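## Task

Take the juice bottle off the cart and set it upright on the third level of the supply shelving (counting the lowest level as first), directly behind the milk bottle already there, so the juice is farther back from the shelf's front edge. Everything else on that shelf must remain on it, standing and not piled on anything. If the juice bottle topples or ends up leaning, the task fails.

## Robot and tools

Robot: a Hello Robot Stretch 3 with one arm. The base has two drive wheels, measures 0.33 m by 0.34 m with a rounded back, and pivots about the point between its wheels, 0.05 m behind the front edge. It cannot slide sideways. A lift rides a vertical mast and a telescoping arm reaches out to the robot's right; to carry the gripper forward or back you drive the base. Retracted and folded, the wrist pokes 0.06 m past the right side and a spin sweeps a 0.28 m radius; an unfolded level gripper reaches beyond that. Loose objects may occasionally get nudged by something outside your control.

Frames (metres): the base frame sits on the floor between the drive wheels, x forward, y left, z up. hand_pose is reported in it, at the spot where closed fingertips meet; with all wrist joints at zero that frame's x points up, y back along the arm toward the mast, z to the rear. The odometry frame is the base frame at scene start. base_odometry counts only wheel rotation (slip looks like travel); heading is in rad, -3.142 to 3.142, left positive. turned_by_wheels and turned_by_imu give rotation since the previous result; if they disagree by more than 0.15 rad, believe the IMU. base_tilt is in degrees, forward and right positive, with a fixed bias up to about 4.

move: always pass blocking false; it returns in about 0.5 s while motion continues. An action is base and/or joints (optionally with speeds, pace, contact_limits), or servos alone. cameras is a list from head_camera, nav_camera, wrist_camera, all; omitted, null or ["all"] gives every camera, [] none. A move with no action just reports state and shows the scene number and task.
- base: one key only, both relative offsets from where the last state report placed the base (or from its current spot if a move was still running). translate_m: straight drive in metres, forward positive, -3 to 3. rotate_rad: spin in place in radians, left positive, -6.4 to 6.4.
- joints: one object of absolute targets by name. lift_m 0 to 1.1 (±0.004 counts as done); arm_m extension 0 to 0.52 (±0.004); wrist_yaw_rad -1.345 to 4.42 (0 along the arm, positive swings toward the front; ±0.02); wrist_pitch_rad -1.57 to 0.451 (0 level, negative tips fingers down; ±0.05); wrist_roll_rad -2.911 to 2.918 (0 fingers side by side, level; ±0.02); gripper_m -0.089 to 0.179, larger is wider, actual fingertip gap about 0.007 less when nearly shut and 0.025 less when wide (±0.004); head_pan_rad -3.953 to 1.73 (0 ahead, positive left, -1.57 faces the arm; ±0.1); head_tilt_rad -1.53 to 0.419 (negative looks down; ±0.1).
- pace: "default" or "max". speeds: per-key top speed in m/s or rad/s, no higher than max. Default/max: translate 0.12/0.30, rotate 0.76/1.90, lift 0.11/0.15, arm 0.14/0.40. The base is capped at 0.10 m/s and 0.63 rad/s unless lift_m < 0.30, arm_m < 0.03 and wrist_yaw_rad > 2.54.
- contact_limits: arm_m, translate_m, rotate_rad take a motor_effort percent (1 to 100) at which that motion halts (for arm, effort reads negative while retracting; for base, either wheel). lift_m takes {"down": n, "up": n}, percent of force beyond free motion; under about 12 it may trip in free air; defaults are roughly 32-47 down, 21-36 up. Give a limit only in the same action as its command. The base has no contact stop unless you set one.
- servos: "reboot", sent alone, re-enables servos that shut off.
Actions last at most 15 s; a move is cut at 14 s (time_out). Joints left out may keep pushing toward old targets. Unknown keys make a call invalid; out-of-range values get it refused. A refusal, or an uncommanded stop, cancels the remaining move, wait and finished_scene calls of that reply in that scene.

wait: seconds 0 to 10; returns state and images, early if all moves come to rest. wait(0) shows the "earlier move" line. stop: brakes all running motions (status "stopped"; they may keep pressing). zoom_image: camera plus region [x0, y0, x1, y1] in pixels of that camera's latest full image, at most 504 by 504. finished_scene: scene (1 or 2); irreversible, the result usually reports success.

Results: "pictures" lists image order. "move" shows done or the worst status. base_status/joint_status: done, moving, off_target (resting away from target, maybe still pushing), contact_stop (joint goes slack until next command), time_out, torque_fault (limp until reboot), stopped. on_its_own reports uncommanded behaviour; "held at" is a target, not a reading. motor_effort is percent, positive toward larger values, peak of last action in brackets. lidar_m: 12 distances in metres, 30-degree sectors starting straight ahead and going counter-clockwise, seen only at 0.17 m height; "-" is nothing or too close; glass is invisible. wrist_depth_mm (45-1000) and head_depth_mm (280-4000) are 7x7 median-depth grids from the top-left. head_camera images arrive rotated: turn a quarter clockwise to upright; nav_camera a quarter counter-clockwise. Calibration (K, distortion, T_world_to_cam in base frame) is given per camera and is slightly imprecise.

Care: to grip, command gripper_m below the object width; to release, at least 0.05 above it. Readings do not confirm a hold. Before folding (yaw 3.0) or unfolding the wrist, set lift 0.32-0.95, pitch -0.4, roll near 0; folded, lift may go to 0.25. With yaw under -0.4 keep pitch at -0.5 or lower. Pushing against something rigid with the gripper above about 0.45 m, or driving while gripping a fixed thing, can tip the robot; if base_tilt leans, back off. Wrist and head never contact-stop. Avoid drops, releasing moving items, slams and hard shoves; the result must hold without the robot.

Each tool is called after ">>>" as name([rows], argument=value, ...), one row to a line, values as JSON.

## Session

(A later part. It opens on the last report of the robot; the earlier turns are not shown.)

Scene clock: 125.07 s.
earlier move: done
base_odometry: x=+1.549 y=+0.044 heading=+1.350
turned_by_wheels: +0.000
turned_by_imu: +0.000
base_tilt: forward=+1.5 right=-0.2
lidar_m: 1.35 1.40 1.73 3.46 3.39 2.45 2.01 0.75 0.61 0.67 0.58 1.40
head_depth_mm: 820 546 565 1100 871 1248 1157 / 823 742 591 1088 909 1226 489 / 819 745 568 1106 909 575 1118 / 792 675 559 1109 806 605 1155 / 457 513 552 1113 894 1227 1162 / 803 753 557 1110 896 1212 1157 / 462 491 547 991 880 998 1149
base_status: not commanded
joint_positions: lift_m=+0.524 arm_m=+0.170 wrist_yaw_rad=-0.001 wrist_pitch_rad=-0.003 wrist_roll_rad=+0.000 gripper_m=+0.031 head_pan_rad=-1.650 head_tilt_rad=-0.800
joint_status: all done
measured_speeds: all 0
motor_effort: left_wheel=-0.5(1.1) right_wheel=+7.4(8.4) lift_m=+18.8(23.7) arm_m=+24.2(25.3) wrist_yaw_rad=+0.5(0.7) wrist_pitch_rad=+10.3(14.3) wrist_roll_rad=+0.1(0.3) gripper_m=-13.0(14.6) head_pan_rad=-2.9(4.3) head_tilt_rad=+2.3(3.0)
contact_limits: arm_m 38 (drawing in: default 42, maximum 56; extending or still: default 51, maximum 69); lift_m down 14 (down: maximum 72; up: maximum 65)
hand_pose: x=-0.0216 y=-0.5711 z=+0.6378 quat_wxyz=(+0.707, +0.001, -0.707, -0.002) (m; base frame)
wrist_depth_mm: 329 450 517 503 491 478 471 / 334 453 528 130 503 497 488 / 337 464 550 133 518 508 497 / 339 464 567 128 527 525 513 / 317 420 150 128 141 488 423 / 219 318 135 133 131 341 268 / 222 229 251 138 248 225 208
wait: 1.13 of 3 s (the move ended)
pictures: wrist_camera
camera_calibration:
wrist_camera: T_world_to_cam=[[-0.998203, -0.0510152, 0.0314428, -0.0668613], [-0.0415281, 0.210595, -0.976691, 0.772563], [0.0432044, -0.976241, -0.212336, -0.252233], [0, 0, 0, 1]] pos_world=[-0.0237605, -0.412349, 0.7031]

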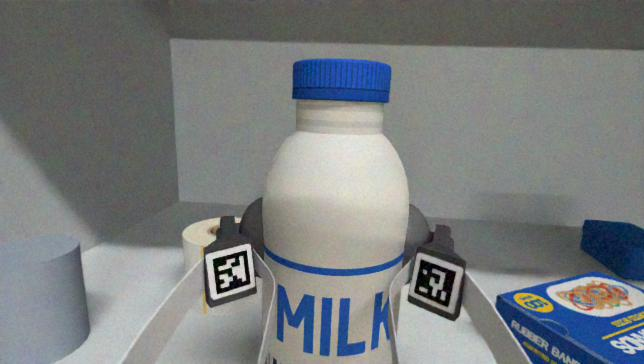

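>>> move(joints={"lift_m":0.519}, contact_limits={"lift_m":{"down":14}}, speeds={"lift_m":0.03}, blocking=false, cameras=[])

>>> wait(seconds=1, cameras=[])

>>> move(joints={"gripper_m":0.125}, blocking=false, cameras=[])

>>> wait(seconds=3, cameras=["wrist_camera"])

>>> move(joints={"arm_m":0.0}, blocking=false, cameras=[])

>>> wait(seconds=4, cameras=["wrist_camera"])

>>> move(base={"translate_m":-0.314}, joints={"lift_m":0.533,"wrist_pitch_rad":0.01}, blocking=false, cameras=[])

>>> wait(seconds=7, cameras=["wrist_camera"])

Scene clock: 126.30 s.
move: moving
base_odometry: x=+1.549 y=+0.044 heading=+1.350
turned_by_wheels: +0.000
turned_by_imu: +0.000
base_tilt: forward=+1.3 right=-0.2
lidar_m: 1.35 1.41 1.73 3.45 3.38 2.45 2.01 0.75 0.62 0.67 0.58 1.40
head_depth_mm: 821 547 565 1098 875 1240 1157 / 823 738 589 1089 910 1225 497 / 817 743 568 1106 912 578 1118 / 789 675 557 1107 813 606 1145 / 457 513 552 1108 894 1237 1162 / 800 754 557 1108 895 1206 1157 / 461 490 547 998 879 997 1147
base_status: not commanded
joint_positions: lift_m=+0.519 arm_m=+0.170 wrist_yaw_rad=-0.001 wrist_pitch_rad=+0.014 wrist_roll_rad=+0.000 gripper_m=+0.031 head_pan_rad=-1.650 head_tilt_rad=-0.800
joint_status: lift_m moving
measured_speeds: all 0
motor_effort: left_wheel=-0.7(1.0) right_wheel=+7.1(8.4) lift_m=+16.6(20.6) arm_m=+24.0(24.9) wrist_yaw_rad=-0.6(0.8) wrist_pitch_rad=+7.0(10.4) wrist_roll_rad=+0.0(0.3) gripper_m=-13.1(14.5) head_pan_rad=-3.0(4.3) head_tilt_rad=+1.9(2.2)
contact_limits: arm_m 38 (drawing in: default 42, maximum 56; extending or still: default 51, maximum 69); lift_m down 14 (down: maximum 72; up: maximum 65)
hand_pose: x=-0.0216 y=-0.5715 z=+0.6372 quat_wxyz=(+0.707, -0.005, -0.707, +0.004) (m; base frame)
wrist_depth_mm: 320 448 517 505 495 485 474 / 335 450 538 131 505 501 485 / 338 462 548 133 518 509 497 / 340 467 570 128 531 522 514 / 316 417 151 129 140 501 468 / 218 320 135 133 131 347 271 / 221 231 252 138 250 224 209
pictures: none
No camera images: "cameras" was empty.

Scene clock: 126.40 s.
earlier move: done
base_odometry: x=+1.549 y=+0.044 heading=+1.350
turned_by_wheels: +0.000
turned_by_imu: +0.000
base_tilt: forward=+1.4 right=-0.2
lidar_m: 1.35 1.40 1.74 3.46 3.41 2.46 2.01 0.75 0.62 0.67 0.58 1.40
head_depth_mm: 818 547 565 1096 876 1249 1158 / 824 740 589 1089 910 1221 497 / 817 744 567 1105 911 580 1118 / 788 676 557 1110 813 607 1145 / 458 513 551 1108 892 1230 1159 / 801 754 555 1117 892 1208 1157 / 462 492 548 994 877 994 1149
base_status: not commanded
joint_positions: lift_m=+0.519 arm_m=+0.170 wrist_yaw_rad=-0.001 wrist_pitch_rad=+0.014 wrist_roll_rad=+0.000 gripper_m=+0.031 head_pan_rad=-1.650 head_tilt_rad=-0.800
joint_status: all done
measured_speeds: all 0
motor_effort: left_wheel=-0.8(1.1) right_wheel=+7.8(8.4) lift_m=+18.0(20.6) arm_m=+24.0(24.9) wrist_yaw_rad=-0.5(0.8) wrist_pitch_rad=+7.1(10.4) wrist_roll_rad=+0.2(0.3) gripper_m=-14.2(14.5) head_pan_rad=-2.9(4.3) head_tilt_rad=+2.0(2.2)
contact_limits: arm_m 38 (drawing in: default 42, maximum 56; extending or still: default 51, maximum 69); lift_m down 14 (down: maximum 72; up: maximum 65)
hand_pose: x=-0.0216 y=-0.5715 z=+0.6372 quat_wxyz=(+0.707, -0.005, -0.707, +0.004) (m; base frame)
wrist_depth_mm: 319 450 518 506 491 484 472 / 333 453 528 131 502 502 490 / 336 462 547 133 515 513 498 / 341 468 564 128 531 525 513 / 317 421 150 128 141 501 468 / 218 318 135 133 131 347 271 / 221 229 253 138 250 225 208
wait: 0.10 of 1 s (the move ended)
pictures: none
No camera images: "cameras" was empty.

Scene clock: 126.90 s.
move: moving
base_odometry: x=+1.549 y=+0.044 heading=+1.350
turned_by_wheels: +0.000
turned_by_imu: +0.000
base_tilt: forward=+1.5 right=-0.2
lidar_m: 1.36 1.41 1.74 3.44 3.38 2.45 2.01 0.75 0.62 0.67 0.58 1.40
head_depth_mm: 822 548 566 1100 873 1251 1159 / 824 740 589 1092 910 1224 497 / 820 745 568 1102 909 578 1120 / 788 675 558 1106 815 605 1142 / 457 514 553 1108 889 1232 1160 / 802 753 557 1115 893 1210 1158 / 461 491 547 993 877 996 1155
base_status: not commanded
joint_positions: lift_m=+0.519 arm_m=+0.170 wrist_yaw_rad=-0.001 wrist_pitch_rad=+0.015 wrist_roll_rad=+0.000 gripper_m=+0.067 head_pan_rad=-1.650 head_tilt_rad=-0.800
joint_status: gripper_m moving
measured_speeds: all 0
motor_effort: left_wheel=-0.7(0.9) right_wheel=+8.0(8.2) lift_m=+17.5(17.9) arm_m=+24.0(25.0) wrist_yaw_rad=-0.5(0.5) wrist_pitch_rad=+6.8(7.3) wrist_roll_rad=-0.3(0.3) gripper_m=+76.8(76.8) head_pan_rad=-3.1(3.8) head_tilt_rad=+1.6(2.2)
contact_limits: arm_m 38 (drawing in: default 42, maximum 56; extending or still: default 51, maximum 69); lift_m down 14 (down: maximum 72; up: maximum 65)
hand_pose: x=-0.0216 y=-0.5715 z=+0.6374 quat_wxyz=(+0.707, -0.005, -0.707, +0.005) (m; base frame)
wrist_depth_mm: 320 449 518 503 498 481 473 / 332 455 529 132 507 499 487 / 337 457 549 134 519 510 501 / 339 467 565 128 520 528 512 / 317 420 150 129 141 502 470 / 218 319 134 133 133 348 271 / 220 228 242 137 241 217 208
pictures: none
No camera images: "cameras" was empty.

Scene clock: 127.87 s.
earlier move: done
base_odometry: x=+1.549 y=+0.044 heading=+1.350
turned_by_wheels: +0.000
turned_by_imu: +0.000
base_tilt: forward=+1.4 right=-0.2
lidar_m: 1.35 1.40 1.73 3.46 3.38 2.45 2.01 0.75 0.61 0.67 0.58 1.40
head_depth_mm: 819 548 565 1098 872 1245 1159 / 825 740 587 1087 913 1227 496 / 817 743 568 1104 905 578 1122 / 787 675 557 1109 807 606 1144 / 457 513 551 1116 877 1228 1158 / 801 753 557 1111 897 1209 1156 / 461 491 546 994 878 996 1146
base_status: not commanded
joint_positions: lift_m=+0.519 arm_m=+0.170 wrist_yaw_rad=-0.001 wrist_pitch_rad=+0.025 wrist_roll_rad=+0.000 gripper_m=+0.125 head_pan_rad=-1.650 head_tilt_rad=-0.800
joint_status: all done
measured_speeds: all 0
motor_effort: left_wheel=-0.8(1.1) right_wheel=+8.0(8.4) lift_m=+17.5(17.9) arm_m=+23.4(25.0) wrist_yaw_rad=+0.7(0.7) wrist_pitch_rad=+5.2(7.3) wrist_roll_rad=-0.3(0.3) gripper_m=-0.7(80.2) head_pan_rad=-2.1(3.8) head_tilt_rad=+1.4(2.2)
contact_limits: arm_m 38 (drawing in: default 42, maximum 56; extending or still: default 51, maximum 69); lift_m down 14 (down: maximum 72; up: maximum 65)
hand_pose: x=-0.0216 y=-0.5717 z=+0.6400 quat_wxyz=(+0.707, -0.009, -0.707, +0.008) (m; base frame)
wrist_depth_mm: 320 449 520 509 497 487 471 / 332 456 536 131 509 496 485 / 337 461 548 134 523 512 503 / 341 466 567 129 530 528 513 / 316 399 152 128 140 448 517 / 213 125 271 132 151 127 356 / - 255 246 137 256 247 209
wait: 0.97 of 3 s (the move ended)
pictures: wrist_camera
camera_calibration:
wrist_camera: T_world_to_cam=[[-0.998203, -0.050111, 0.0328593, -0.0673515], [-0.0415268, 0.183142, -0.982209, 0.762636], [0.0432015, -0.981808, -0.184894, -0.273142], [0, 0, 0, 1]] pos_world=[-0.0237605, -0.411219, 0.700779]

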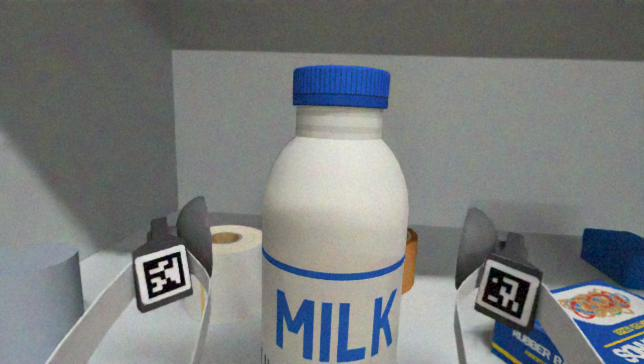

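Scene clock: 128.37 s.
move: moving
base_odometry: x=+1.549 y=+0.044 heading=+1.350
turned_by_wheels: +0.000
turned_by_imu: +0.000
base_tilt: forward=+1.4 right=-0.2
lidar_m: 1.35 1.40 1.74 3.46 3.39 2.45 2.01 0.76 0.62 0.67 0.58 1.40
head_depth_mm: 821 546 566 1100 871 1251 1157 / 823 743 590 1088 913 1228 502 / 817 745 569 1102 904 576 1102 / 791 677 558 1103 833 619 1140 / 458 514 552 1104 873 1227 1161 / 803 753 557 1112 897 1212 1161 / 461 491 547 995 877 1000 1151
base_status: not commanded
joint_positions: lift_m=+0.519 arm_m=+0.152 wrist_yaw_rad=-0.001 wrist_pitch_rad=+0.025 wrist_roll_rad=+0.000 gripper_m=+0.125 head_pan_rad=-1.650 head_tilt_rad=-0.800
joint_status: arm_m moving
measured_speeds: translate_m=+0.000 rotate_rad=+0.000 lift_m=+0.000 arm_m=-0.068 wrist_yaw_rad=+0.000 wrist_pitch_rad=+0.000 wrist_roll_rad=+0.000 head_pan_rad=+0.000 head_tilt_rad=+0.000
motor_effort: left_wheel=-0.8(1.1) right_wheel=+7.8(8.2) lift_m=+17.2(17.5) arm_m=-24.9(25.5) wrist_yaw_rad=-0.1(0.4) wrist_pitch_rad=+5.1(5.5) wrist_roll_rad=-0.1(0.3) gripper_m=-0.4(1.2) head_pan_rad=-2.7(4.0) head_tilt_rad=+1.2(2.2)
contact_limits: lift_m down 14 (down: maximum 72; up: maximum 65)
hand_pose: x=-0.0216 y=-0.5540 z=+0.6400 quat_wxyz=(+0.707, -0.009, -0.707, +0.008) (m; base frame)
wrist_depth_mm: 320 446 528 522 512 496 485 / 335 461 542 149 520 507 495 / 335 459 558 148 534 524 513 / 340 469 582 142 545 546 528 / 316 396 166 143 166 448 531 / 220 125 283 148 312 127 282 / - 254 246 153 256 249 212
pictures: none
No camera images: "cameras" was empty.

Scene clock: 130.37 s.
earlier move: done
base_odometry: x=+1.549 y=+0.044 heading=+1.350
turned_by_wheels: +0.000
turned_by_imu: -0.001
base_tilt: forward=+1.4 right=-0.1
lidar_m: 1.35 1.40 1.73 3.46 3.40 2.46 2.01 0.75 0.62 0.67 0.58 1.40
head_depth_mm: 821 547 564 1097 874 1252 1158 / 825 742 589 1089 912 1225 1160 / 818 744 568 1102 908 1206 1163 / 790 676 558 1106 853 1249 534 / 457 514 552 1109 901 1204 1156 / 803 755 556 1112 895 1209 1157 / 461 493 547 993 878 999 1146
base_status: not commanded
joint_positions: lift_m=+0.519 arm_m=+0.000 wrist_yaw_rad=-0.001 wrist_pitch_rad=+0.025 wrist_roll_rad=+0.000 gripper_m=+0.125 head_pan_rad=-1.650 head_tilt_rad=-0.800
joint_status: all done
measured_speeds: all 0
motor_effort: left_wheel=-0.9(1.1) right_wheel=+7.6(8.4) lift_m=+17.3(17.5) arm_m=-24.2(26.4) wrist_yaw_rad=+0.1(0.6) wrist_pitch_rad=+5.3(5.6) wrist_roll_rad=+0.1(0.5) gripper_m=-0.5(1.8) head_pan_rad=-2.6(4.0) head_tilt_rad=+1.4(2.2)
contact_limits: lift_m down 14 (down: maximum 72; up: maximum 65)
hand_pose: x=-0.0216 y=-0.4017 z=+0.6402 quat_wxyz=(+0.707, -0.009, -0.707, +0.009) (m; base frame)
wrist_depth_mm: 324 458 676 661 646 636 623 / 338 464 693 679 668 654 640 / 341 466 711 303 690 667 655 / 347 449 731 300 708 688 666 / 350 362 431 310 501 375 516 / 323 125 321 320 350 127 348 / - 304 294 290 284 278 274
wait: 2.00 of 4 s (the move ended)
pictures: wrist_camera
camera_calibration:
wrist_camera: T_world_to_cam=[[-0.998203, -0.0500864, 0.0328983, -0.0588572], [-0.0415258, 0.182352, -0.982356, 0.731511], [0.0432036, -0.981957, -0.184104, -0.106805], [0, 0, 0, 1]] pos_world=[-0.0237605, -0.241218, 0.700878]

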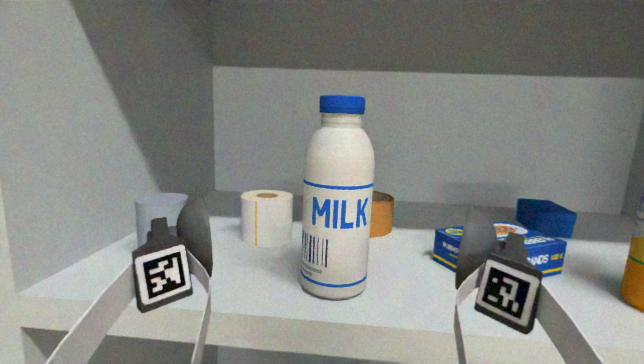

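Scene clock: 130.87 s.
move: moving
base_odometry: x=+1.545 y=+0.030 heading=+1.350
turned_by_wheels: +0.000
turned_by_imu: +0.000
base_tilt: forward=+1.7 right=+0.0
lidar_m: 1.37 1.42 1.74 3.46 3.39 2.44 1.99 0.74 0.61 0.65 0.59 1.40
head_depth_mm: 814 530 566 1100 872 1244 1162 / 823 740 589 1075 910 1228 1162 / 818 745 569 1106 907 1202 1157 / 811 710 570 1106 873 1262 527 / 455 501 551 1111 896 1215 1161 / 801 754 573 1117 898 1213 1164 / 760 501 543 1028 876 1005 1147
base_status: translate_m moving
joint_positions: lift_m=+0.533 arm_m=+0.000 wrist_yaw_rad=-0.001 wrist_pitch_rad=-0.006 wrist_roll_rad=+0.000 gripper_m=+0.125 head_pan_rad=-1.650 head_tilt_rad=-0.800
joint_status: lift_m moving; wrist_pitch_rad moving
measured_speeds: translate_m=-0.058 rotate_rad=+0.000 lift_m=+0.009 arm_m=+0.000 wrist_yaw_rad=+0.000 wrist_pitch_rad=+0.000 wrist_roll_rad=+0.000 head_pan_rad=+0.000 head_tilt_rad=+0.000
motor_effort: left_wheel=-8.8(10.4) right_wheel=-5.1(5.6) lift_m=+32.5(36.3) arm_m=-24.8(25.3) wrist_yaw_rad=+0.4(0.5) wrist_pitch_rad=+3.7(4.5) wrist_roll_rad=-0.3(0.4) gripper_m=+0.1(2.0) head_pan_rad=-2.5(3.2) head_tilt_rad=+0.8(1.7)
hand_pose: x=-0.0216 y=-0.4011 z=+0.6461 quat_wxyz=(+0.707, +0.002, -0.707, -0.002) (m; base frame)
wrist_depth_mm: 351 475 675 645 644 628 614 / 353 483 679 673 661 649 643 / 359 486 719 307 685 673 652 / 361 442 737 301 702 684 681 / 365 158 438 313 489 382 486 / 328 125 324 326 352 127 339 / - 312 299 294 288 283 274
pictures: none
No camera images: "cameras" was empty.

Scene clock: 134.63 s.
earlier move: done
base_odometry: x=+1.480 y=-0.262 heading=+1.350
turned_by_wheels: +0.000
turned_by_imu: -0.002
base_tilt: forward=+1.3 right=-0.2
lidar_m: 1.67 1.74 1.94 3.44 2.36 2.18 1.69 1.41 0.55 0.59 0.77 0.78
head_depth_mm: 565 611 565 676 1446 1328 1155 / 700 640 566 920 875 1108 1162 / 535 565 567 1103 894 1230 1154 / 781 676 569 1078 854 1208 526 / 772 649 556 1104 896 1184 1161 / 769 490 538 1114 897 1241 1148 / 790 721 553 1113 919 1218 1146
base_status: done
joint_positions: lift_m=+0.533 arm_m=+0.000 wrist_yaw_rad=-0.001 wrist_pitch_rad=-0.006 wrist_roll_rad=+0.000 gripper_m=+0.125 head_pan_rad=-1.650 head_tilt_rad=-0.800
joint_status: all done
measured_speeds: all 0
motor_effort: left_wheel=-8.1(11.0) right_wheel=+0.5(7.7) lift_m=+27.6(36.3) arm_m=-23.7(25.3) wrist_yaw_rad=+0.2(0.8) wrist_pitch_rad=+2.8(4.5) wrist_roll_rad=-0.1(0.4) gripper_m=-0.6(2.0) head_pan_rad=-1.4(4.1) head_tilt_rad=+0.4(1.7)
hand_pose: x=-0.0216 y=-0.4011 z=+0.6460 quat_wxyz=(+0.707, +0.002, -0.707, -0.003) (m; base frame)
wrist_depth_mm: 688 676 669 655 635 627 - / 713 707 686 663 657 644 - / 333 722 720 297 677 - - / 337 731 721 309 693 - - / 351 159 390 320 496 146 - / 340 125 325 326 353 127 324 / - 300 292 287 282 275 265
wait: 3.77 of 7 s (the move ended)
pictures: wrist_camera
camera_calibration:
wrist_camera: T_world_to_cam=[[-0.998203, -0.0511028, 0.0312915, -0.0583811], [-0.0415227, 0.213394, -0.976084, 0.74553], [0.0432032, -0.975629, -0.215132, -0.0823857], [0, 0, 0, 1]] pos_world=[-0.0237605, -0.242452, 0.711802]

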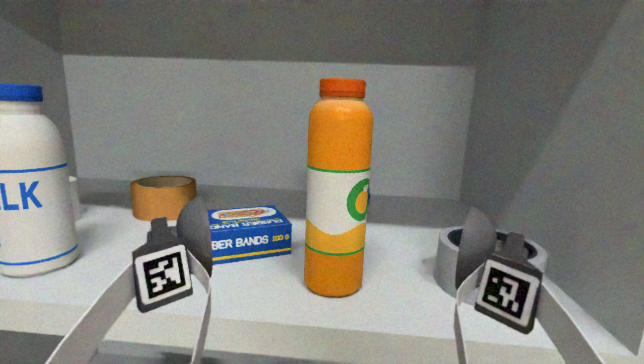

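>>> move(joints={"arm_m":0.178}, contact_limits={"arm_m":38}, blocking=false, cameras=[])

>>> wait(seconds=4, cameras=["wrist_camera"])

>>> move(joints={"gripper_m":0.03}, blocking=false, cameras=[])

>>> wait(seconds=3, cameras=["wrist_camera"])

>>> move(joints={"lift_m":0.58,"wrist_pitch_rad":0.05}, blocking=false, cameras=[])

>>> wait(seconds=3, cameras=["wrist_camera"])

>>> move(joints={"arm_m":0.0}, blocking=false, cameras=[])

>>> wait(seconds=4, cameras=[])

>>> move(base={"translate_m":0.194}, joints={"lift_m":1.03,"head_pan_rad":-1.75,"head_tilt_rad":-0.4}, blocking=false, cameras=[])

>>> wait(seconds=8)

Scene clock: 135.80 s.
move: moving
base_odometry: x=+1.480 y=-0.262 heading=+1.350
turned_by_wheels: +0.000
turned_by_imu: +0.000
base_tilt: forward=+1.4 right=-0.2
lidar_m: 1.67 1.73 1.94 3.44 2.36 2.17 1.69 1.41 0.55 0.59 0.77 0.78
head_depth_mm: 565 610 565 675 1447 1335 1155 / 699 641 567 925 873 1111 1161 / 535 565 568 1104 892 1233 1142 / 781 676 570 1076 853 1203 535 / 770 648 556 1111 897 1182 1155 / 769 490 540 1112 899 1237 1146 / 790 718 553 1117 924 1218 1149
base_status: not commanded
joint_positions: lift_m=+0.533 arm_m=+0.018 wrist_yaw_rad=-0.001 wrist_pitch_rad=-0.007 wrist_roll_rad=+0.000 gripper_m=+0.125 head_pan_rad=-1.650 head_tilt_rad=-0.800
joint_status: arm_m moving
measured_speeds: translate_m=+0.000 rotate_rad=+0.000 lift_m=+0.000 arm_m=+0.068 wrist_yaw_rad=+0.000 wrist_pitch_rad=+0.000 wrist_roll_rad=+0.000 head_pan_rad=+0.000 head_tilt_rad=+0.000
motor_effort: left_wheel=-8.1(8.4) right_wheel=+0.8(1.1) lift_m=+25.7(26.6) arm_m=+25.5(25.6) wrist_yaw_rad=-0.2(0.8) wrist_pitch_rad=+3.4(3.8) wrist_roll_rad=+0.2(0.6) gripper_m=-0.4(1.1) head_pan_rad=-2.9(3.2) head_tilt_rad=+0.0(0.8)
contact_limits: arm_m 38 (drawing in: default 42, maximum 56; extending or still: default 51, maximum 69)
hand_pose: x=-0.0216 y=-0.4187 z=+0.6460 quat_wxyz=(+0.707, +0.002, -0.707, -0.003) (m; base frame)
wrist_depth_mm: 678 672 647 633 628 614 - / 704 696 673 642 648 630 - / 713 711 698 278 667 648 - / 333 735 716 290 684 - - / 337 158 377 304 496 146 - / 327 125 324 313 351 127 - / - 286 278 274 273 268 264
pictures: none
No camera images: "cameras" was empty.

Scene clock: 137.87 s.
earlier move: done
base_odometry: x=+1.480 y=-0.262 heading=+1.350
turned_by_wheels: +0.000
turned_by_imu: -0.001
base_tilt: forward=+1.3 right=-0.1
lidar_m: 1.67 1.73 1.94 3.42 2.36 2.17 1.69 1.41 0.55 0.59 0.77 0.78
head_depth_mm: 566 611 565 675 1450 1330 1161 / 699 640 567 923 871 1009 487 / 534 565 570 1109 891 576 1120 / 778 676 571 1074 796 600 1158 / 772 649 557 1106 876 1182 1161 / 769 490 539 1111 899 1233 1143 / 788 718 553 1108 921 1213 1149
base_status: not commanded
joint_positions: lift_m=+0.533 arm_m=+0.178 wrist_yaw_rad=-0.001 wrist_pitch_rad=-0.007 wrist_roll_rad=+0.000 gripper_m=+0.125 head_pan_rad=-1.650 head_tilt_rad=-0.800
joint_status: all done
measured_speeds: all 0
motor_effort: left_wheel=-8.2(8.5) right_wheel=+1.4(1.4) lift_m=+22.2(26.6) arm_m=+24.7(27.0) wrist_yaw_rad=+0.5(0.8) wrist_pitch_rad=+3.6(4.1) wrist_roll_rad=+0.1(0.6) gripper_m=-0.6(1.5) head_pan_rad=-2.5(3.2) head_tilt_rad=-0.3(0.8)
contact_limits: arm_m 38 (drawing in: default 42, maximum 56; extending or still: default 51, maximum 69)
hand_pose: x=-0.0216 y=-0.5790 z=+0.6459 quat_wxyz=(+0.707, +0.002, -0.707, -0.003) (m; base frame)
wrist_depth_mm: 528 513 498 488 475 466 - / 542 526 517 121 487 481 - / 558 547 535 116 496 497 - / 579 564 544 118 516 507 - / 385 154 151 123 423 149 - / 327 125 237 128 331 127 343 / - 210 228 133 263 263 213
wait: 2.07 of 4 s (the move ended)
pictures: wrist_camera
camera_calibration:
wrist_camera: T_world_to_cam=[[-0.998203, -0.0511213, 0.0312638, -0.0674675], [-0.0415259, 0.213987, -0.975954, 0.783595], [0.0432019, -0.975498, -0.215725, -0.25569], [0, 0, 0, 1]] pos_world=[-0.0237605, -0.420553, 0.711703]

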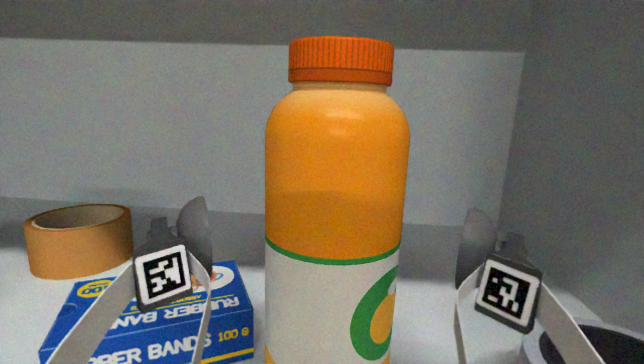

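Scene clock: 138.37 s.
move: moving
base_odometry: x=+1.480 y=-0.262 heading=+1.350
turned_by_wheels: +0.000
turned_by_imu: +0.000
base_tilt: forward=+1.4 right=-0.2
lidar_m: 1.67 1.73 1.94 3.44 2.36 2.18 1.69 1.41 0.55 0.59 0.77 0.78
head_depth_mm: 565 612 565 675 1456 1325 1161 / 702 641 567 922 873 1005 487 / 534 565 569 1105 892 574 1123 / 780 676 570 1073 797 600 1163 / 772 649 557 1110 896 1185 1160 / 769 489 540 1113 896 1238 1143 / 789 720 553 1115 921 1210 1147
base_status: not commanded
joint_positions: lift_m=+0.533 arm_m=+0.178 wrist_yaw_rad=-0.001 wrist_pitch_rad=-0.007 wrist_roll_rad=+0.000 gripper_m=+0.088 head_pan_rad=-1.650 head_tilt_rad=-0.800
joint_status: gripper_m moving
measured_speeds: all 0
motor_effort: left_wheel=-8.1(8.5) right_wheel=+0.7(1.2) lift_m=+21.4(22.1) arm_m=+24.9(25.3) wrist_yaw_rad=-0.4(0.5) wrist_pitch_rad=+3.4(4.1) wrist_roll_rad=+0.0(0.4) gripper_m=-79.3(80.6) head_pan_rad=-2.1(2.6) head_tilt_rad=-0.6(0.7)
contact_limits: arm_m 38 (drawing in: default 42, maximum 56; extending or still: default 51, maximum 69)
hand_pose: x=-0.0216 y=-0.5790 z=+0.6459 quat_wxyz=(+0.707, +0.002, -0.707, -0.003) (m; base frame)
wrist_depth_mm: 526 508 494 482 476 468 - / 540 529 522 121 485 478 - / 565 543 535 116 499 497 - / 576 564 553 118 517 516 - / 384 459 150 123 147 472 - / 309 125 140 128 132 341 345 / 247 213 230 133 261 124 217
pictures: none
No camera images: "cameras" was empty.

Scene clock: 139.33 s.
earlier move: done
base_odometry: x=+1.480 y=-0.262 heading=+1.350
turned_by_wheels: +0.000
turned_by_imu: +0.000
base_tilt: forward=+1.4 right=-0.2
lidar_m: 1.67 1.73 1.94 3.45 2.36 2.17 1.69 1.41 0.55 0.59 0.77 0.78
head_depth_mm: 565 610 565 674 1454 1335 1156 / 700 641 565 924 874 1007 487 / 534 565 568 1109 894 575 1125 / 780 676 570 1075 803 599 1161 / 773 647 556 1113 895 1180 1162 / 769 490 540 1112 895 1234 1142 / 786 721 553 1112 924 1215 1152
base_status: not commanded
joint_positions: lift_m=+0.533 arm_m=+0.178 wrist_yaw_rad=+0.000 wrist_pitch_rad=-0.007 wrist_roll_rad=+0.000 gripper_m=+0.030 head_pan_rad=-1.650 head_tilt_rad=-0.800
joint_status: all done
measured_speeds: all 0
motor_effort: left_wheel=-8.5(8.5) right_wheel=+1.2(1.5) lift_m=+19.7(22.1) arm_m=+20.5(25.3) wrist_yaw_rad=-0.4(0.8) wrist_pitch_rad=+4.0(4.1) wrist_roll_rad=+0.0(0.4) gripper_m=-10.5(84.0) head_pan_rad=-1.7(3.0) head_tilt_rad=-0.1(0.8)
contact_limits: arm_m 38 (drawing in: default 42, maximum 56; extending or still: default 51, maximum 69)
hand_pose: x=-0.0215 y=-0.5791 z=+0.6459 quat_wxyz=(+0.707, +0.003, -0.707, -0.003) (m; base frame)
wrist_depth_mm: 520 511 501 488 477 467 - / 538 527 520 120 486 483 - / 559 542 530 114 494 499 - / 577 568 554 117 517 514 - / 385 426 140 122 147 499 - / 311 257 133 127 130 360 342 / 210 219 226 132 261 205 216
wait: 0.97 of 3 s (the move ended)
pictures: wrist_camera
camera_calibration:
wrist_camera: T_world_to_cam=[[-0.998181, -0.0515368, 0.0312716, -0.0675478], [-0.0416234, 0.213987, -0.975949, 0.783594], [0.0436055, -0.975476, -0.215743, -0.255664], [0, 0, 0, 1]] pos_world=[-0.0236608, -0.420554, 0.711703]

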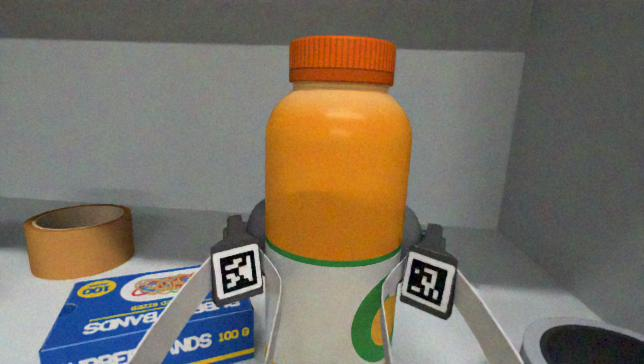

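Scene clock: 139.83 s.
move: moving
base_odometry: x=+1.480 y=-0.262 heading=+1.350
turned_by_wheels: +0.000
turned_by_imu: +0.000
base_tilt: forward=+1.2 right=+0.0
lidar_m: 1.67 1.73 1.94 3.46 2.37 2.17 1.69 1.41 0.55 0.59 0.77 0.78
head_depth_mm: 565 610 566 676 856 1327 1159 / 701 642 566 921 872 994 458 / 535 565 567 1104 892 554 1147 / 780 676 569 1071 790 593 1163 / 772 648 556 1113 894 1182 1159 / 771 489 539 1115 897 1233 1146 / 788 717 553 1115 920 1212 1143
base_status: not commanded
joint_positions: lift_m=+0.558 arm_m=+0.178 wrist_yaw_rad=+0.000 wrist_pitch_rad=-0.021 wrist_roll_rad=+0.000 gripper_m=+0.030 head_pan_rad=-1.650 head_tilt_rad=-0.800
joint_status: lift_m moving; wrist_pitch_rad moving
measured_speeds: translate_m=+0.000 rotate_rad=+0.000 lift_m=+0.094 arm_m=+0.000 wrist_yaw_rad=+0.000 wrist_pitch_rad=+0.000 wrist_roll_rad=+0.000 head_pan_rad=+0.000 head_tilt_rad=+0.000
motor_effort: left_wheel=-7.9(8.1) right_wheel=+0.5(1.6) lift_m=+38.3(42.3) arm_m=+17.8(21.2) wrist_yaw_rad=-0.5(0.9) wrist_pitch_rad=+13.7(14.5) wrist_roll_rad=-0.2(0.3) gripper_m=-11.3(12.0) head_pan_rad=-0.4(3.2) head_tilt_rad=+0.1(1.1)
contact_limits: arm_m 38 (drawing in: default 42, maximum 56; extending or still: default 51, maximum 69)
hand_pose: x=-0.0215 y=-0.5787 z=+0.6674 quat_wxyz=(+0.707, +0.008, -0.707, -0.008) (m; base frame)
wrist_depth_mm: 519 508 493 484 475 463 - / 549 526 521 119 487 479 - / 559 542 536 115 497 494 - / 584 567 556 116 514 507 - / 507 489 141 121 141 502 - / 337 357 133 127 129 388 - / 258 222 231 132 274 276 231
pictures: none
No camera images: "cameras" was empty.

Scene clock: 140.60 s.
earlier move: off_target
base_odometry: x=+1.480 y=-0.262 heading=+1.350
turned_by_wheels: +0.000
turned_by_imu: +0.000
base_tilt: forward=+1.4 right=-0.2
lidar_m: 1.67 1.73 1.94 3.44 2.36 2.17 1.70 1.40 0.55 0.59 0.77 0.78
head_depth_mm: 565 612 565 674 855 1324 1157 / 701 641 566 924 875 921 436 / 533 566 566 1104 893 539 1159 / 781 676 569 1075 745 569 1157 / 770 649 557 1109 896 1184 1153 / 767 489 540 1116 896 1236 1149 / 788 719 553 1114 920 1206 1144
base_status: not commanded
joint_positions: lift_m=+0.580 arm_m=+0.178 wrist_yaw_rad=+0.000 wrist_pitch_rad=-0.021 wrist_roll_rad=+0.000 gripper_m=+0.030 head_pan_rad=-1.650 head_tilt_rad=-0.800
joint_status: wrist_pitch_rad off_target (ended at -0.021, target +0.050); the others done
measured_speeds: all 0
on_its_own: wrist_pitch_rad is at rest, and its effort (+13.4) is outside its rest range (-8 to +12)
motor_effort: left_wheel=-7.9(8.3) right_wheel=+0.6(1.6) lift_m=+38.1(42.3) arm_m=+14.5(21.2) wrist_yaw_rad=-0.3(0.9) wrist_pitch_rad=+13.4(14.5) wrist_roll_rad=-0.3(0.4) gripper_m=-11.0(12.0) head_pan_rad=-1.2(3.2) head_tilt_rad=-0.5(1.4)
contact_limits: arm_m 38 (drawing in: default 42, maximum 56; extending or still: default 51, maximum 69)
hand_pose: x=-0.0215 y=-0.5787 z=+0.6892 quat_wxyz=(+0.707, +0.008, -0.707, -0.008) (m; base frame)
wrist_depth_mm: 517 506 495 481 473 470 - / 546 524 516 117 483 476 - / 560 546 533 114 499 495 - / 585 565 555 115 519 511 - / 569 552 141 121 141 529 - / 357 379 133 127 129 423 - / 313 - 256 132 319 323 327
wait: 0.77 of 3 s (the move ended)
pictures: wrist_camera
camera_calibration:
wrist_camera: T_world_to_cam=[[-0.998181, -0.0519734, 0.0305376, -0.0686287], [-0.0416228, 0.227801, -0.972818, 0.831663], [0.0436041, -0.97232, -0.22955, -0.234541], [0, 0, 0, 1]] pos_world=[-0.0236608, -0.42107, 0.757313]

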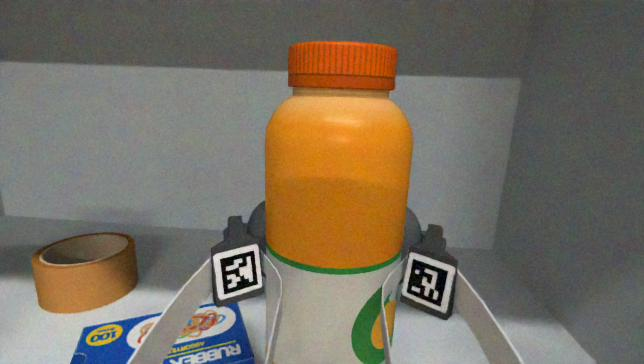

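Scene clock: 141.10 s.
move: moving
base_odometry: x=+1.480 y=-0.262 heading=+1.350
turned_by_wheels: +0.000
turned_by_imu: +0.000
base_tilt: forward=+1.3 right=-0.2
lidar_m: 1.67 1.73 1.94 3.46 2.36 2.18 1.69 1.41 0.55 0.59 0.77 0.78
head_depth_mm: 566 611 564 674 857 1332 1159 / 700 643 566 923 872 919 436 / 534 565 568 1103 895 531 1140 / 780 674 571 1074 755 557 1156 / 772 648 556 1109 895 1182 1159 / 769 489 539 1115 894 1235 1150 / 789 718 553 1111 921 1206 1148
base_status: not commanded
joint_positions: lift_m=+0.580 arm_m=+0.160 wrist_yaw_rad=+0.000 wrist_pitch_rad=-0.021 wrist_roll_rad=+0.000 gripper_m=+0.030 head_pan_rad=-1.650 head_tilt_rad=-0.800
joint_status: arm_m moving
measured_speeds: translate_m=+0.000 rotate_rad=+0.000 lift_m=+0.000 arm_m=-0.068 wrist_yaw_rad=+0.000 wrist_pitch_rad=+0.000 wrist_roll_rad=+0.000 head_pan_rad=+0.000 head_tilt_rad=+0.000
motor_effort: left_wheel=-8.0(8.2) right_wheel=+0.6(1.6) lift_m=+37.6(38.2) arm_m=-24.0(26.1) wrist_yaw_rad=+0.0(1.2) wrist_pitch_rad=+13.8(13.9) wrist_roll_rad=-0.3(0.4) gripper_m=-10.7(11.9) head_pan_rad=-2.6(2.6) head_tilt_rad=-0.1(1.3)
hand_pose: x=-0.0215 y=-0.5609 z=+0.6891 quat_wxyz=(+0.707, +0.008, -0.707, -0.008) (m; base frame)
wrist_depth_mm: 540 524 509 495 487 478 - / 554 539 529 118 499 496 - / 578 560 555 114 519 510 - / 589 583 564 116 537 529 - / 568 585 141 121 142 540 - / 374 389 133 127 129 423 - / 316 244 259 132 318 325 329
pictures: none
No camera images: "cameras" was empty.

Scene clock: 143.17 s.
earlier move: done
base_odometry: x=+1.480 y=-0.262 heading=+1.350
turned_by_wheels: +0.000
turned_by_imu: -0.001
base_tilt: forward=+1.4 right=-0.1
lidar_m: 1.67 1.73 1.93 3.45 2.36 2.18 1.70 1.41 0.55 0.59 0.77 0.78
head_depth_mm: 565 610 567 674 1454 1329 1157 / 698 643 567 920 873 1107 1157 / 535 567 569 1111 893 1223 1142 / 780 674 570 1075 914 660 494 / 769 649 555 1111 905 1176 1157 / 764 489 540 1114 899 1239 1148 / 789 720 554 1115 920 1210 1146
base_status: not commanded
joint_positions: lift_m=+0.580 arm_m=+0.000 wrist_yaw_rad=+0.000 wrist_pitch_rad=-0.021 wrist_roll_rad=+0.000 gripper_m=+0.030 head_pan_rad=-1.650 head_tilt_rad=-0.800
joint_status: all done
measured_speeds: all 0
on_its_own: wrist_pitch_rad is at rest, and its effort (+13.8) is outside its rest range (-8 to +12)
motor_effort: left_wheel=-8.0(8.4) right_wheel=+0.9(1.6) lift_m=+34.2(38.2) arm_m=-25.5(26.2) wrist_yaw_rad=-0.4(1.2) wrist_pitch_rad=+13.8(14.1) wrist_roll_rad=-0.2(0.5) gripper_m=-11.0(12.4) head_pan_rad=-1.9(2.8) head_tilt_rad=-1.5(1.5)
hand_pose: x=-0.0215 y=-0.4006 z=+0.6891 quat_wxyz=(+0.707, +0.008, -0.707, -0.008) (m; base frame)
wrist_depth_mm: 679 674 666 644 636 618 - / 716 701 682 117 646 637 - / 347 720 718 113 662 - - / 337 755 733 115 692 - - / 349 515 141 121 142 555 - / 356 424 133 127 129 316 - / 321 308 312 132 307 319 316
wait: 2.07 of 4 s (the move ended)
pictures: none
No camera images: "cameras" was empty.

Scene clock: 143.67 s.
move: moving
base_odometry: x=+1.483 y=-0.247 heading=+1.350
turned_by_wheels: +0.000
turned_by_imu: +0.000
base_tilt: forward=+1.4 right=-0.6
lidar_m: 1.66 1.72 1.93 3.42 2.38 2.19 1.71 1.41 0.56 0.58 0.80 0.76
head_depth_mm: 464 493 508 530 564 614 683 / 554 628 648 669 594 734 763 / 558 850 892 686 596 1011 823 / 552 856 906 615 597 1057 867 / 546 842 880 681 601 1022 873 / 541 828 878 802 547 1018 875 / 537 814 862 757 542 1030 874
base_status: translate_m moving
joint_positions: lift_m=+0.605 arm_m=+0.000 wrist_yaw_rad=+0.000 wrist_pitch_rad=-0.022 wrist_roll_rad=+0.000 gripper_m=+0.030 head_pan_rad=-1.751 head_tilt_rad=-0.395
joint_status: lift_m moving; head_pan_rad moving; head_tilt_rad moving
measured_speeds: translate_m=+0.058 rotate_rad=+0.000 lift_m=+0.097 arm_m=+0.000 wrist_yaw_rad=+0.000 wrist_pitch_rad=+0.000 wrist_roll_rad=+0.000 head_pan_rad=+0.000 head_tilt_rad=+0.096
motor_effort: left_wheel=+6.0(6.0) right_wheel=+10.8(10.8) lift_m=+41.1(41.8) arm_m=-24.3(25.3) wrist_yaw_rad=-0.8(0.8) wrist_pitch_rad=+13.2(14.5) wrist_roll_rad=-0.2(0.5) gripper_m=-11.2(11.4) head_pan_rad=-1.4(6.3) head_tilt_rad=+5.9(6.1)
hand_pose: x=-0.0215 y=-0.4006 z=+0.7143 quat_wxyz=(+0.707, +0.008, -0.707, -0.008) (m; base frame)
wrist_depth_mm: 686 684 661 652 626 622 - / 704 711 688 118 648 644 - / - 735 708 114 670 658 - / 336 756 736 116 693 - - / 340 561 138 121 138 613 - / 350 442 133 127 129 404 - / 345 322 339 132 338 321 -
pictures: none
No camera images: "cameras" was empty.

Scene clock: 148.10 s.
earlier move: done
base_odometry: x=+1.522 y=-0.073 heading=+1.350
turned_by_wheels: +0.000
turned_by_imu: -0.002
base_tilt: forward=+1.5 right=-0.2
lidar_m: 1.47 1.53 1.81 3.45 2.64 2.36 1.89 1.41 0.64 0.59 0.64 1.40
head_depth_mm: 559 857 872 630 - - - / 552 896 953 989 - - - / 546 875 928 562 - - - / 542 863 920 554 - - - / 537 848 896 334 - - - / 531 833 881 814 - 1068 850 / 526 820 870 815 549 1031 811
base_status: done
joint_positions: lift_m=+1.030 arm_m=+0.000 wrist_yaw_rad=+0.000 wrist_pitch_rad=-0.022 wrist_roll_rad=+0.000 gripper_m=+0.030 head_pan_rad=-1.751 head_tilt_rad=-0.400
joint_status: all done
measured_speeds: all 0
on_its_own: wrist_pitch_rad is at rest, and its effort (+13.8) is outside its rest range (-8 to +12)
motor_effort: left_wheel=+0.9(8.6) right_wheel=+7.2(10.8) lift_m=+38.1(43.2) arm_m=-21.9(25.3) wrist_yaw_rad=-0.9(1.2) wrist_pitch_rad=+13.8(14.5) wrist_roll_rad=-0.1(0.5) gripper_m=-11.2(12.2) head_pan_rad=+1.1(6.3) head_tilt_rad=-3.9(6.1)
hand_pose: x=-0.0215 y=-0.4006 z=+1.1390 quat_wxyz=(+0.707, +0.008, -0.707, -0.008) (m; base frame)
wrist_depth_mm: 471 669 667 650 642 620 614 / 474 698 696 117 656 641 635 / 323 587 315 114 671 667 650 / 327 345 317 116 308 427 361 / 368 467 153 121 138 442 365 / 366 361 133 127 129 403 370 / 325 309 312 132 310 315 336
wait: 4.43 of 8 s (the move ended)
pictures: head_camera (sideways), nav_camera (sideways), wrist_camera
camera_calibration:
head_camera: T_world_to_cam=[[0.0755258, 0.331702, -0.940356, 1.23842], [0.981994, -0.188506, 0.0123765, -0.0202451], [-0.173157, -0.924359, -0.339966, 0.40164], [0, 0, 0, 1]] pos_world=[-0.00410572, -0.0433445, 1.30135]
nav_camera: T_world_to_cam=[[-0.0171517, -0.350518, 0.936399, -1.17585], [-0.991527, 0.126573, 0.0292181, 0.0170299], [-0.128764, -0.927964, -0.349719, 0.417144], [0, 0, 0, 1]] pos_world=[0.0504311, -0.0272158, 1.24645]
wrist_camera: T_world_to_cam=[[-0.998181, -0.0519988, 0.030495, -0.0730741], [-0.0416231, 0.228604, -0.972629, 1.22885], [0.0436043, -0.97213, -0.230352, 0.0428429], [0, 0, 0, 1]] pos_world=[-0.0236608, -0.243071, 1.20731]

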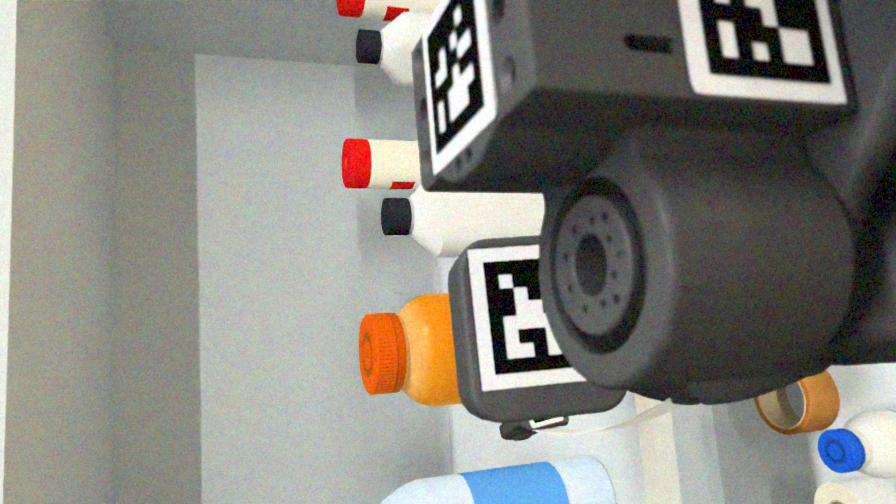

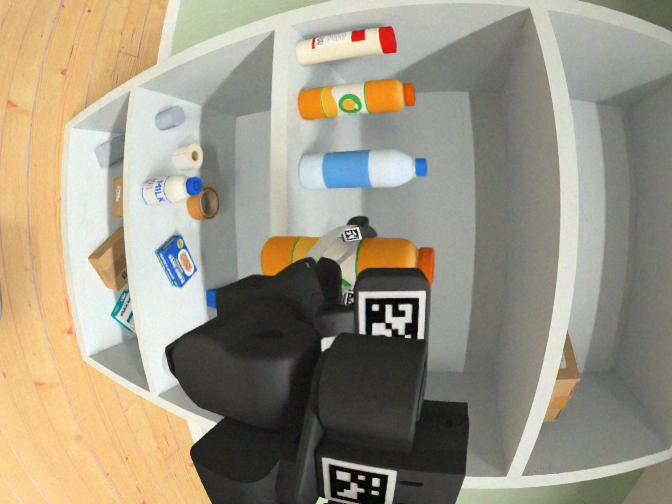

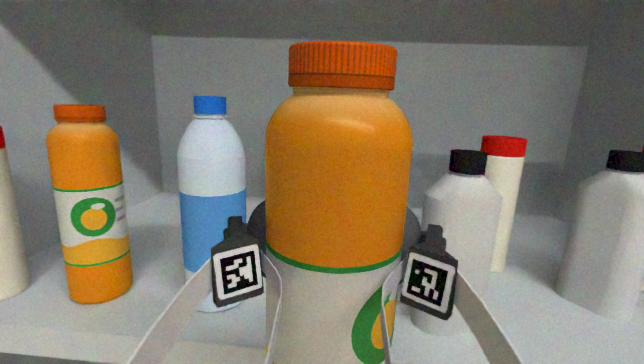

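>>> move(joints={"arm_m":0.3}, contact_limits={"arm_m":38}, blocking=false, cameras=[])

>>> wait(seconds=5, cameras=["wrist_camera","nav_camera"])

>>> move(joints={"lift_m":0.989}, contact_limits={"lift_m":{"down":14}}, speeds={"lift_m":0.03}, blocking=false, cameras=[])

>>> wait(seconds=3, cameras=["wrist_camera"])

Scene clock: 149.10 s.
move: moving
base_odometry: x=+1.522 y=-0.073 heading=+1.350
turned_by_wheels: +0.000
turned_by_imu: +0.000
base_tilt: forward=+1.5 right=-0.1
lidar_m: 1.48 1.53 1.81 3.44 2.64 2.36 1.89 1.41 0.65 0.58 0.64 1.40
head_depth_mm: 560 859 856 624 - - - / 555 894 951 - - - - / 547 879 922 - - - - / 543 862 917 554 - - - / 538 848 891 349 - - - / 533 830 874 872 550 1029 852 / 530 819 864 813 552 1033 808
base_status: not commanded
joint_positions: lift_m=+1.030 arm_m=+0.018 wrist_yaw_rad=+0.000 wrist_pitch_rad=-0.022 wrist_roll_rad=+0.000 gripper_m=+0.030 head_pan_rad=-1.751 head_tilt_rad=-0.400
joint_status: arm_m moving
measured_speeds: translate_m=+0.000 rotate_rad=+0.000 lift_m=+0.000 arm_m=+0.068 wrist_yaw_rad=+0.000 wrist_pitch_rad=+0.000 wrist_roll_rad=+0.000 head_pan_rad=+0.000 head_tilt_rad=+0.000
motor_effort: left_wheel=+1.0(1.2) right_wheel=+6.9(7.8) lift_m=+37.6(38.2) arm_m=+24.4(25.5) wrist_yaw_rad=-0.9(1.0) wrist_pitch_rad=+14.0(14.1) wrist_roll_rad=-0.3(0.5) gripper_m=-10.4(11.6) head_pan_rad=+1.7(3.1) head_tilt_rad=-4.5(4.5)
contact_limits: arm_m 38 (drawing in: default 42, maximum 56; extending or still: default 51, maximum 69)
hand_pose: x=-0.0215 y=-0.4183 z=+1.1390 quat_wxyz=(+0.707, +0.008, -0.707, -0.008) (m; base frame)
wrist_depth_mm: 473 666 656 632 625 612 595 / 477 678 688 117 643 633 623 / 305 585 304 114 660 647 646 / 311 325 301 116 297 411 358 / 324 468 152 121 142 426 358 / 346 352 133 127 129 381 364 / 311 295 299 132 300 317 333
pictures: none
No camera images: "cameras" was empty.

Scene clock: 152.03 s.
earlier move: done
base_odometry: x=+1.522 y=-0.073 heading=+1.350
turned_by_wheels: +0.000
turned_by_imu: -0.001
base_tilt: forward=+1.4 right=-0.2
lidar_m: 1.48 1.53 1.81 3.45 2.65 2.36 1.89 1.41 0.65 0.58 0.64 1.40
head_depth_mm: 564 859 876 - - 967 840 / 556 893 936 - 596 1090 866 / 549 873 420 557 573 1095 867 / 544 858 405 382 570 1061 824 / 540 846 386 399 574 1058 873 / 535 831 862 758 606 1027 864 / 531 817 869 812 549 1025 806
base_status: not commanded
joint_positions: lift_m=+1.030 arm_m=+0.300 wrist_yaw_rad=+0.000 wrist_pitch_rad=-0.022 wrist_roll_rad=+0.000 gripper_m=+0.030 head_pan_rad=-1.751 head_tilt_rad=-0.400
joint_status: all done
measured_speeds: all 0
on_its_own: wrist_pitch_rad is at rest, and its effort (+13.7) is outside its rest range (-8 to +12)
motor_effort: left_wheel=+0.8(1.2) right_wheel=+6.9(7.8) lift_m=+31.6(38.2) arm_m=+24.5(27.3) wrist_yaw_rad=-0.7(1.0) wrist_pitch_rad=+13.7(14.6) wrist_roll_rad=-0.1(0.5) gripper_m=-11.5(12.2) head_pan_rad=+4.2(6.0) head_tilt_rad=-3.1(4.5)
contact_limits: arm_m 38 (drawing in: default 42, maximum 56; extending or still: default 51, maximum 69)
hand_pose: x=-0.0215 y=-0.7006 z=+1.1390 quat_wxyz=(+0.707, +0.008, -0.707, -0.008) (m; base frame)
wrist_depth_mm: 405 395 387 375 370 364 355 / 418 413 400 117 377 374 365 / 431 424 416 114 392 387 379 / 449 441 432 116 403 401 392 / 461 459 142 121 142 415 403 / 382 406 133 127 129 418 416 / 304 283 298 132 307 313 332
wait: 2.93 of 5 s (the move ended)
pictures: nav_camera (sideways), wrist_camera
camera_calibration:
nav_camera: T_world_to_cam=[[-0.0169451, -0.351034, 0.936209, -1.1756], [-0.991621, 0.125831, 0.0292325, 0.0169816], [-0.128065, -0.927869, -0.350225, 0.417833], [0, 0, 0, 1]] pos_world=[0.0504285, -0.0271189, 1.24645]
wrist_camera: T_world_to_cam=[[-0.998181, -0.0520032, 0.0304862, -0.0886626], [-0.0416241, 0.228793, -0.972585, 1.29738], [0.0436025, -0.972085, -0.230541, -0.248567], [0, 0, 0, 1]] pos_world=[-0.0236608, -0.543071, 1.20721]

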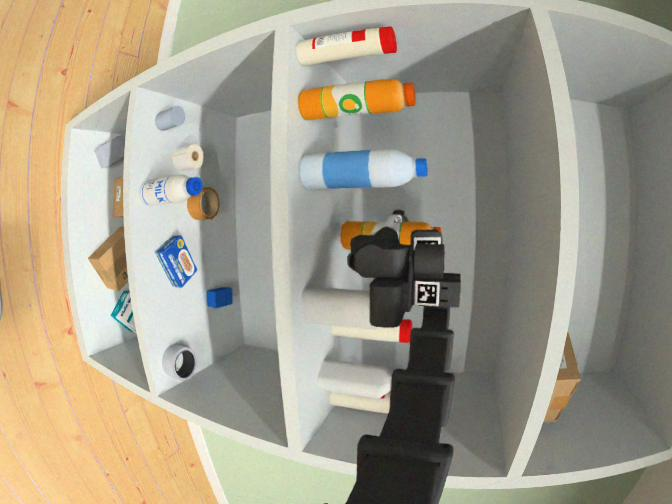

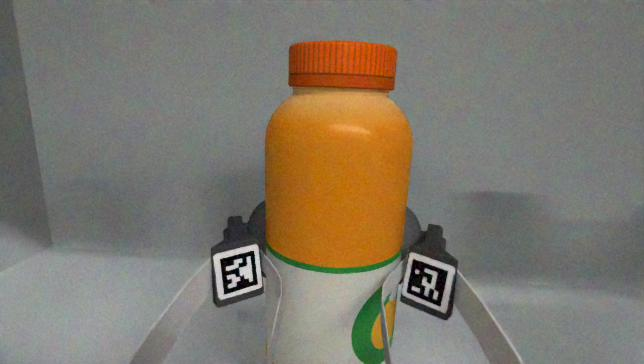

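Scene clock: 152.53 s.
move: moving
base_odometry: x=+1.522 y=-0.073 heading=+1.350
turned_by_wheels: +0.000
turned_by_imu: +0.000
base_tilt: forward=+1.4 right=-0.2
lidar_m: 1.47 1.52 1.80 3.44 2.64 2.36 1.89 1.41 0.65 0.59 0.64 1.40
head_depth_mm: 561 860 871 - - 978 842 / 555 889 945 - 595 1090 866 / 550 875 911 548 572 1094 868 / 545 863 423 385 571 1059 824 / 540 842 418 400 574 1059 876 / 535 833 864 679 603 1028 863 / 530 818 866 809 549 1025 808
base_status: not commanded
joint_positions: lift_m=+1.017 arm_m=+0.300 wrist_yaw_rad=+0.000 wrist_pitch_rad=-0.022 wrist_roll_rad=+0.000 gripper_m=+0.030 head_pan_rad=-1.750 head_tilt_rad=-0.400
joint_status: lift_m moving
measured_speeds: translate_m=+0.000 rotate_rad=+0.000 lift_m=-0.030 arm_m=+0.000 wrist_yaw_rad=+0.000 wrist_pitch_rad=+0.000 wrist_roll_rad=+0.000 head_pan_rad=+0.000 head_tilt_rad=+0.000
motor_effort: left_wheel=+1.0(1.3) right_wheel=+7.4(7.6) lift_m=+19.8(30.6) arm_m=+24.3(25.4) wrist_yaw_rad=-0.4(0.7) wrist_pitch_rad=+13.9(14.4) wrist_roll_rad=-0.1(0.3) gripper_m=-11.1(11.6) head_pan_rad=+4.2(5.1) head_tilt_rad=-2.9(3.6)
contact_limits: arm_m 38 (drawing in: default 42, maximum 56; extending or still: default 51, maximum 69); lift_m down 14 (down: maximum 72; up: maximum 65)
hand_pose: x=-0.0215 y=-0.7006 z=+1.1262 quat_wxyz=(+0.707, +0.008, -0.707, -0.008) (m; base frame)
wrist_depth_mm: 404 395 389 377 369 363 356 / 421 409 401 117 379 373 368 / 434 425 417 114 391 388 378 / 445 440 431 115 405 400 395 / 457 460 141 121 142 414 405 / 364 382 133 127 129 394 406 / 288 268 284 132 291 296 314
pictures: none
No camera images: "cameras" was empty.

Scene clock: 153.83 s.
earlier move: done
base_odometry: x=+1.522 y=-0.073 heading=+1.350
turned_by_wheels: +0.000
turned_by_imu: +0.000
base_tilt: forward=+1.4 right=-0.3
lidar_m: 1.47 1.53 1.80 3.45 2.64 2.35 1.89 1.40 0.64 0.58 0.64 1.39
head_depth_mm: 561 861 859 634 - - 839 / 554 890 950 986 - 1088 866 / 549 873 922 328 569 1093 870 / 545 862 908 394 546 1060 822 / 539 848 887 399 530 1060 871 / 535 830 875 654 605 1025 860 / 531 817 871 811 549 1026 804
base_status: not commanded
joint_positions: lift_m=+0.989 arm_m=+0.300 wrist_yaw_rad=+0.000 wrist_pitch_rad=+0.004 wrist_roll_rad=+0.000 gripper_m=+0.030 head_pan_rad=-1.750 head_tilt_rad=-0.400
joint_status: all done
measured_speeds: all 0
motor_effort: left_wheel=+0.8(1.3) right_wheel=+7.3(7.7) lift_m=+18.5(30.6) arm_m=+23.1(25.4) wrist_yaw_rad=-0.6(1.0) wrist_pitch_rad=+8.6(14.4) wrist_roll_rad=+0.0(0.3) gripper_m=-10.4(12.3) head_pan_rad=+3.2(5.1) head_tilt_rad=-2.9(3.6)
contact_limits: arm_m 38 (drawing in: default 42, maximum 56; extending or still: default 51, maximum 69); lift_m down 14 (down: maximum 72; up: maximum 65)
hand_pose: x=-0.0215 y=-0.7013 z=+1.1046 quat_wxyz=(+0.707, -0.001, -0.707, +0.001) (m; base frame)
wrist_depth_mm: 410 399 389 380 371 365 358 / 420 413 404 120 383 374 366 / 436 427 418 115 391 388 378 / 443 442 431 117 405 398 389 / 446 447 141 122 142 414 400 / 329 335 133 126 129 364 376 / 261 244 254 132 263 268 286
wait: 1.30 of 3 s (the move ended)
pictures: wrist_camera
camera_calibration:
wrist_camera: T_world_to_cam=[[-0.998182, -0.0511996, 0.0318143, -0.0885545], [-0.0416185, 0.203572, -0.978175, 1.25265], [0.0436057, -0.97772, -0.205333, -0.288942], [0, 0, 0, 1]] pos_world=[-0.0236608, -0.542042, 1.16879]

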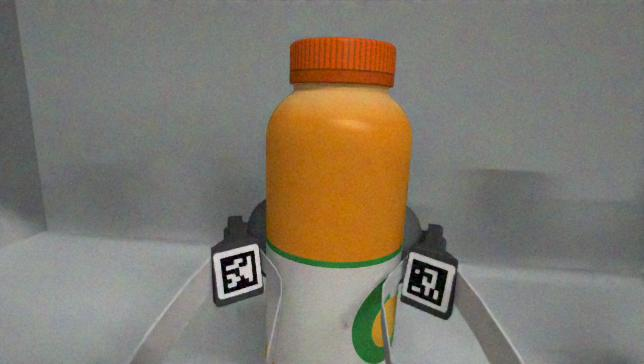

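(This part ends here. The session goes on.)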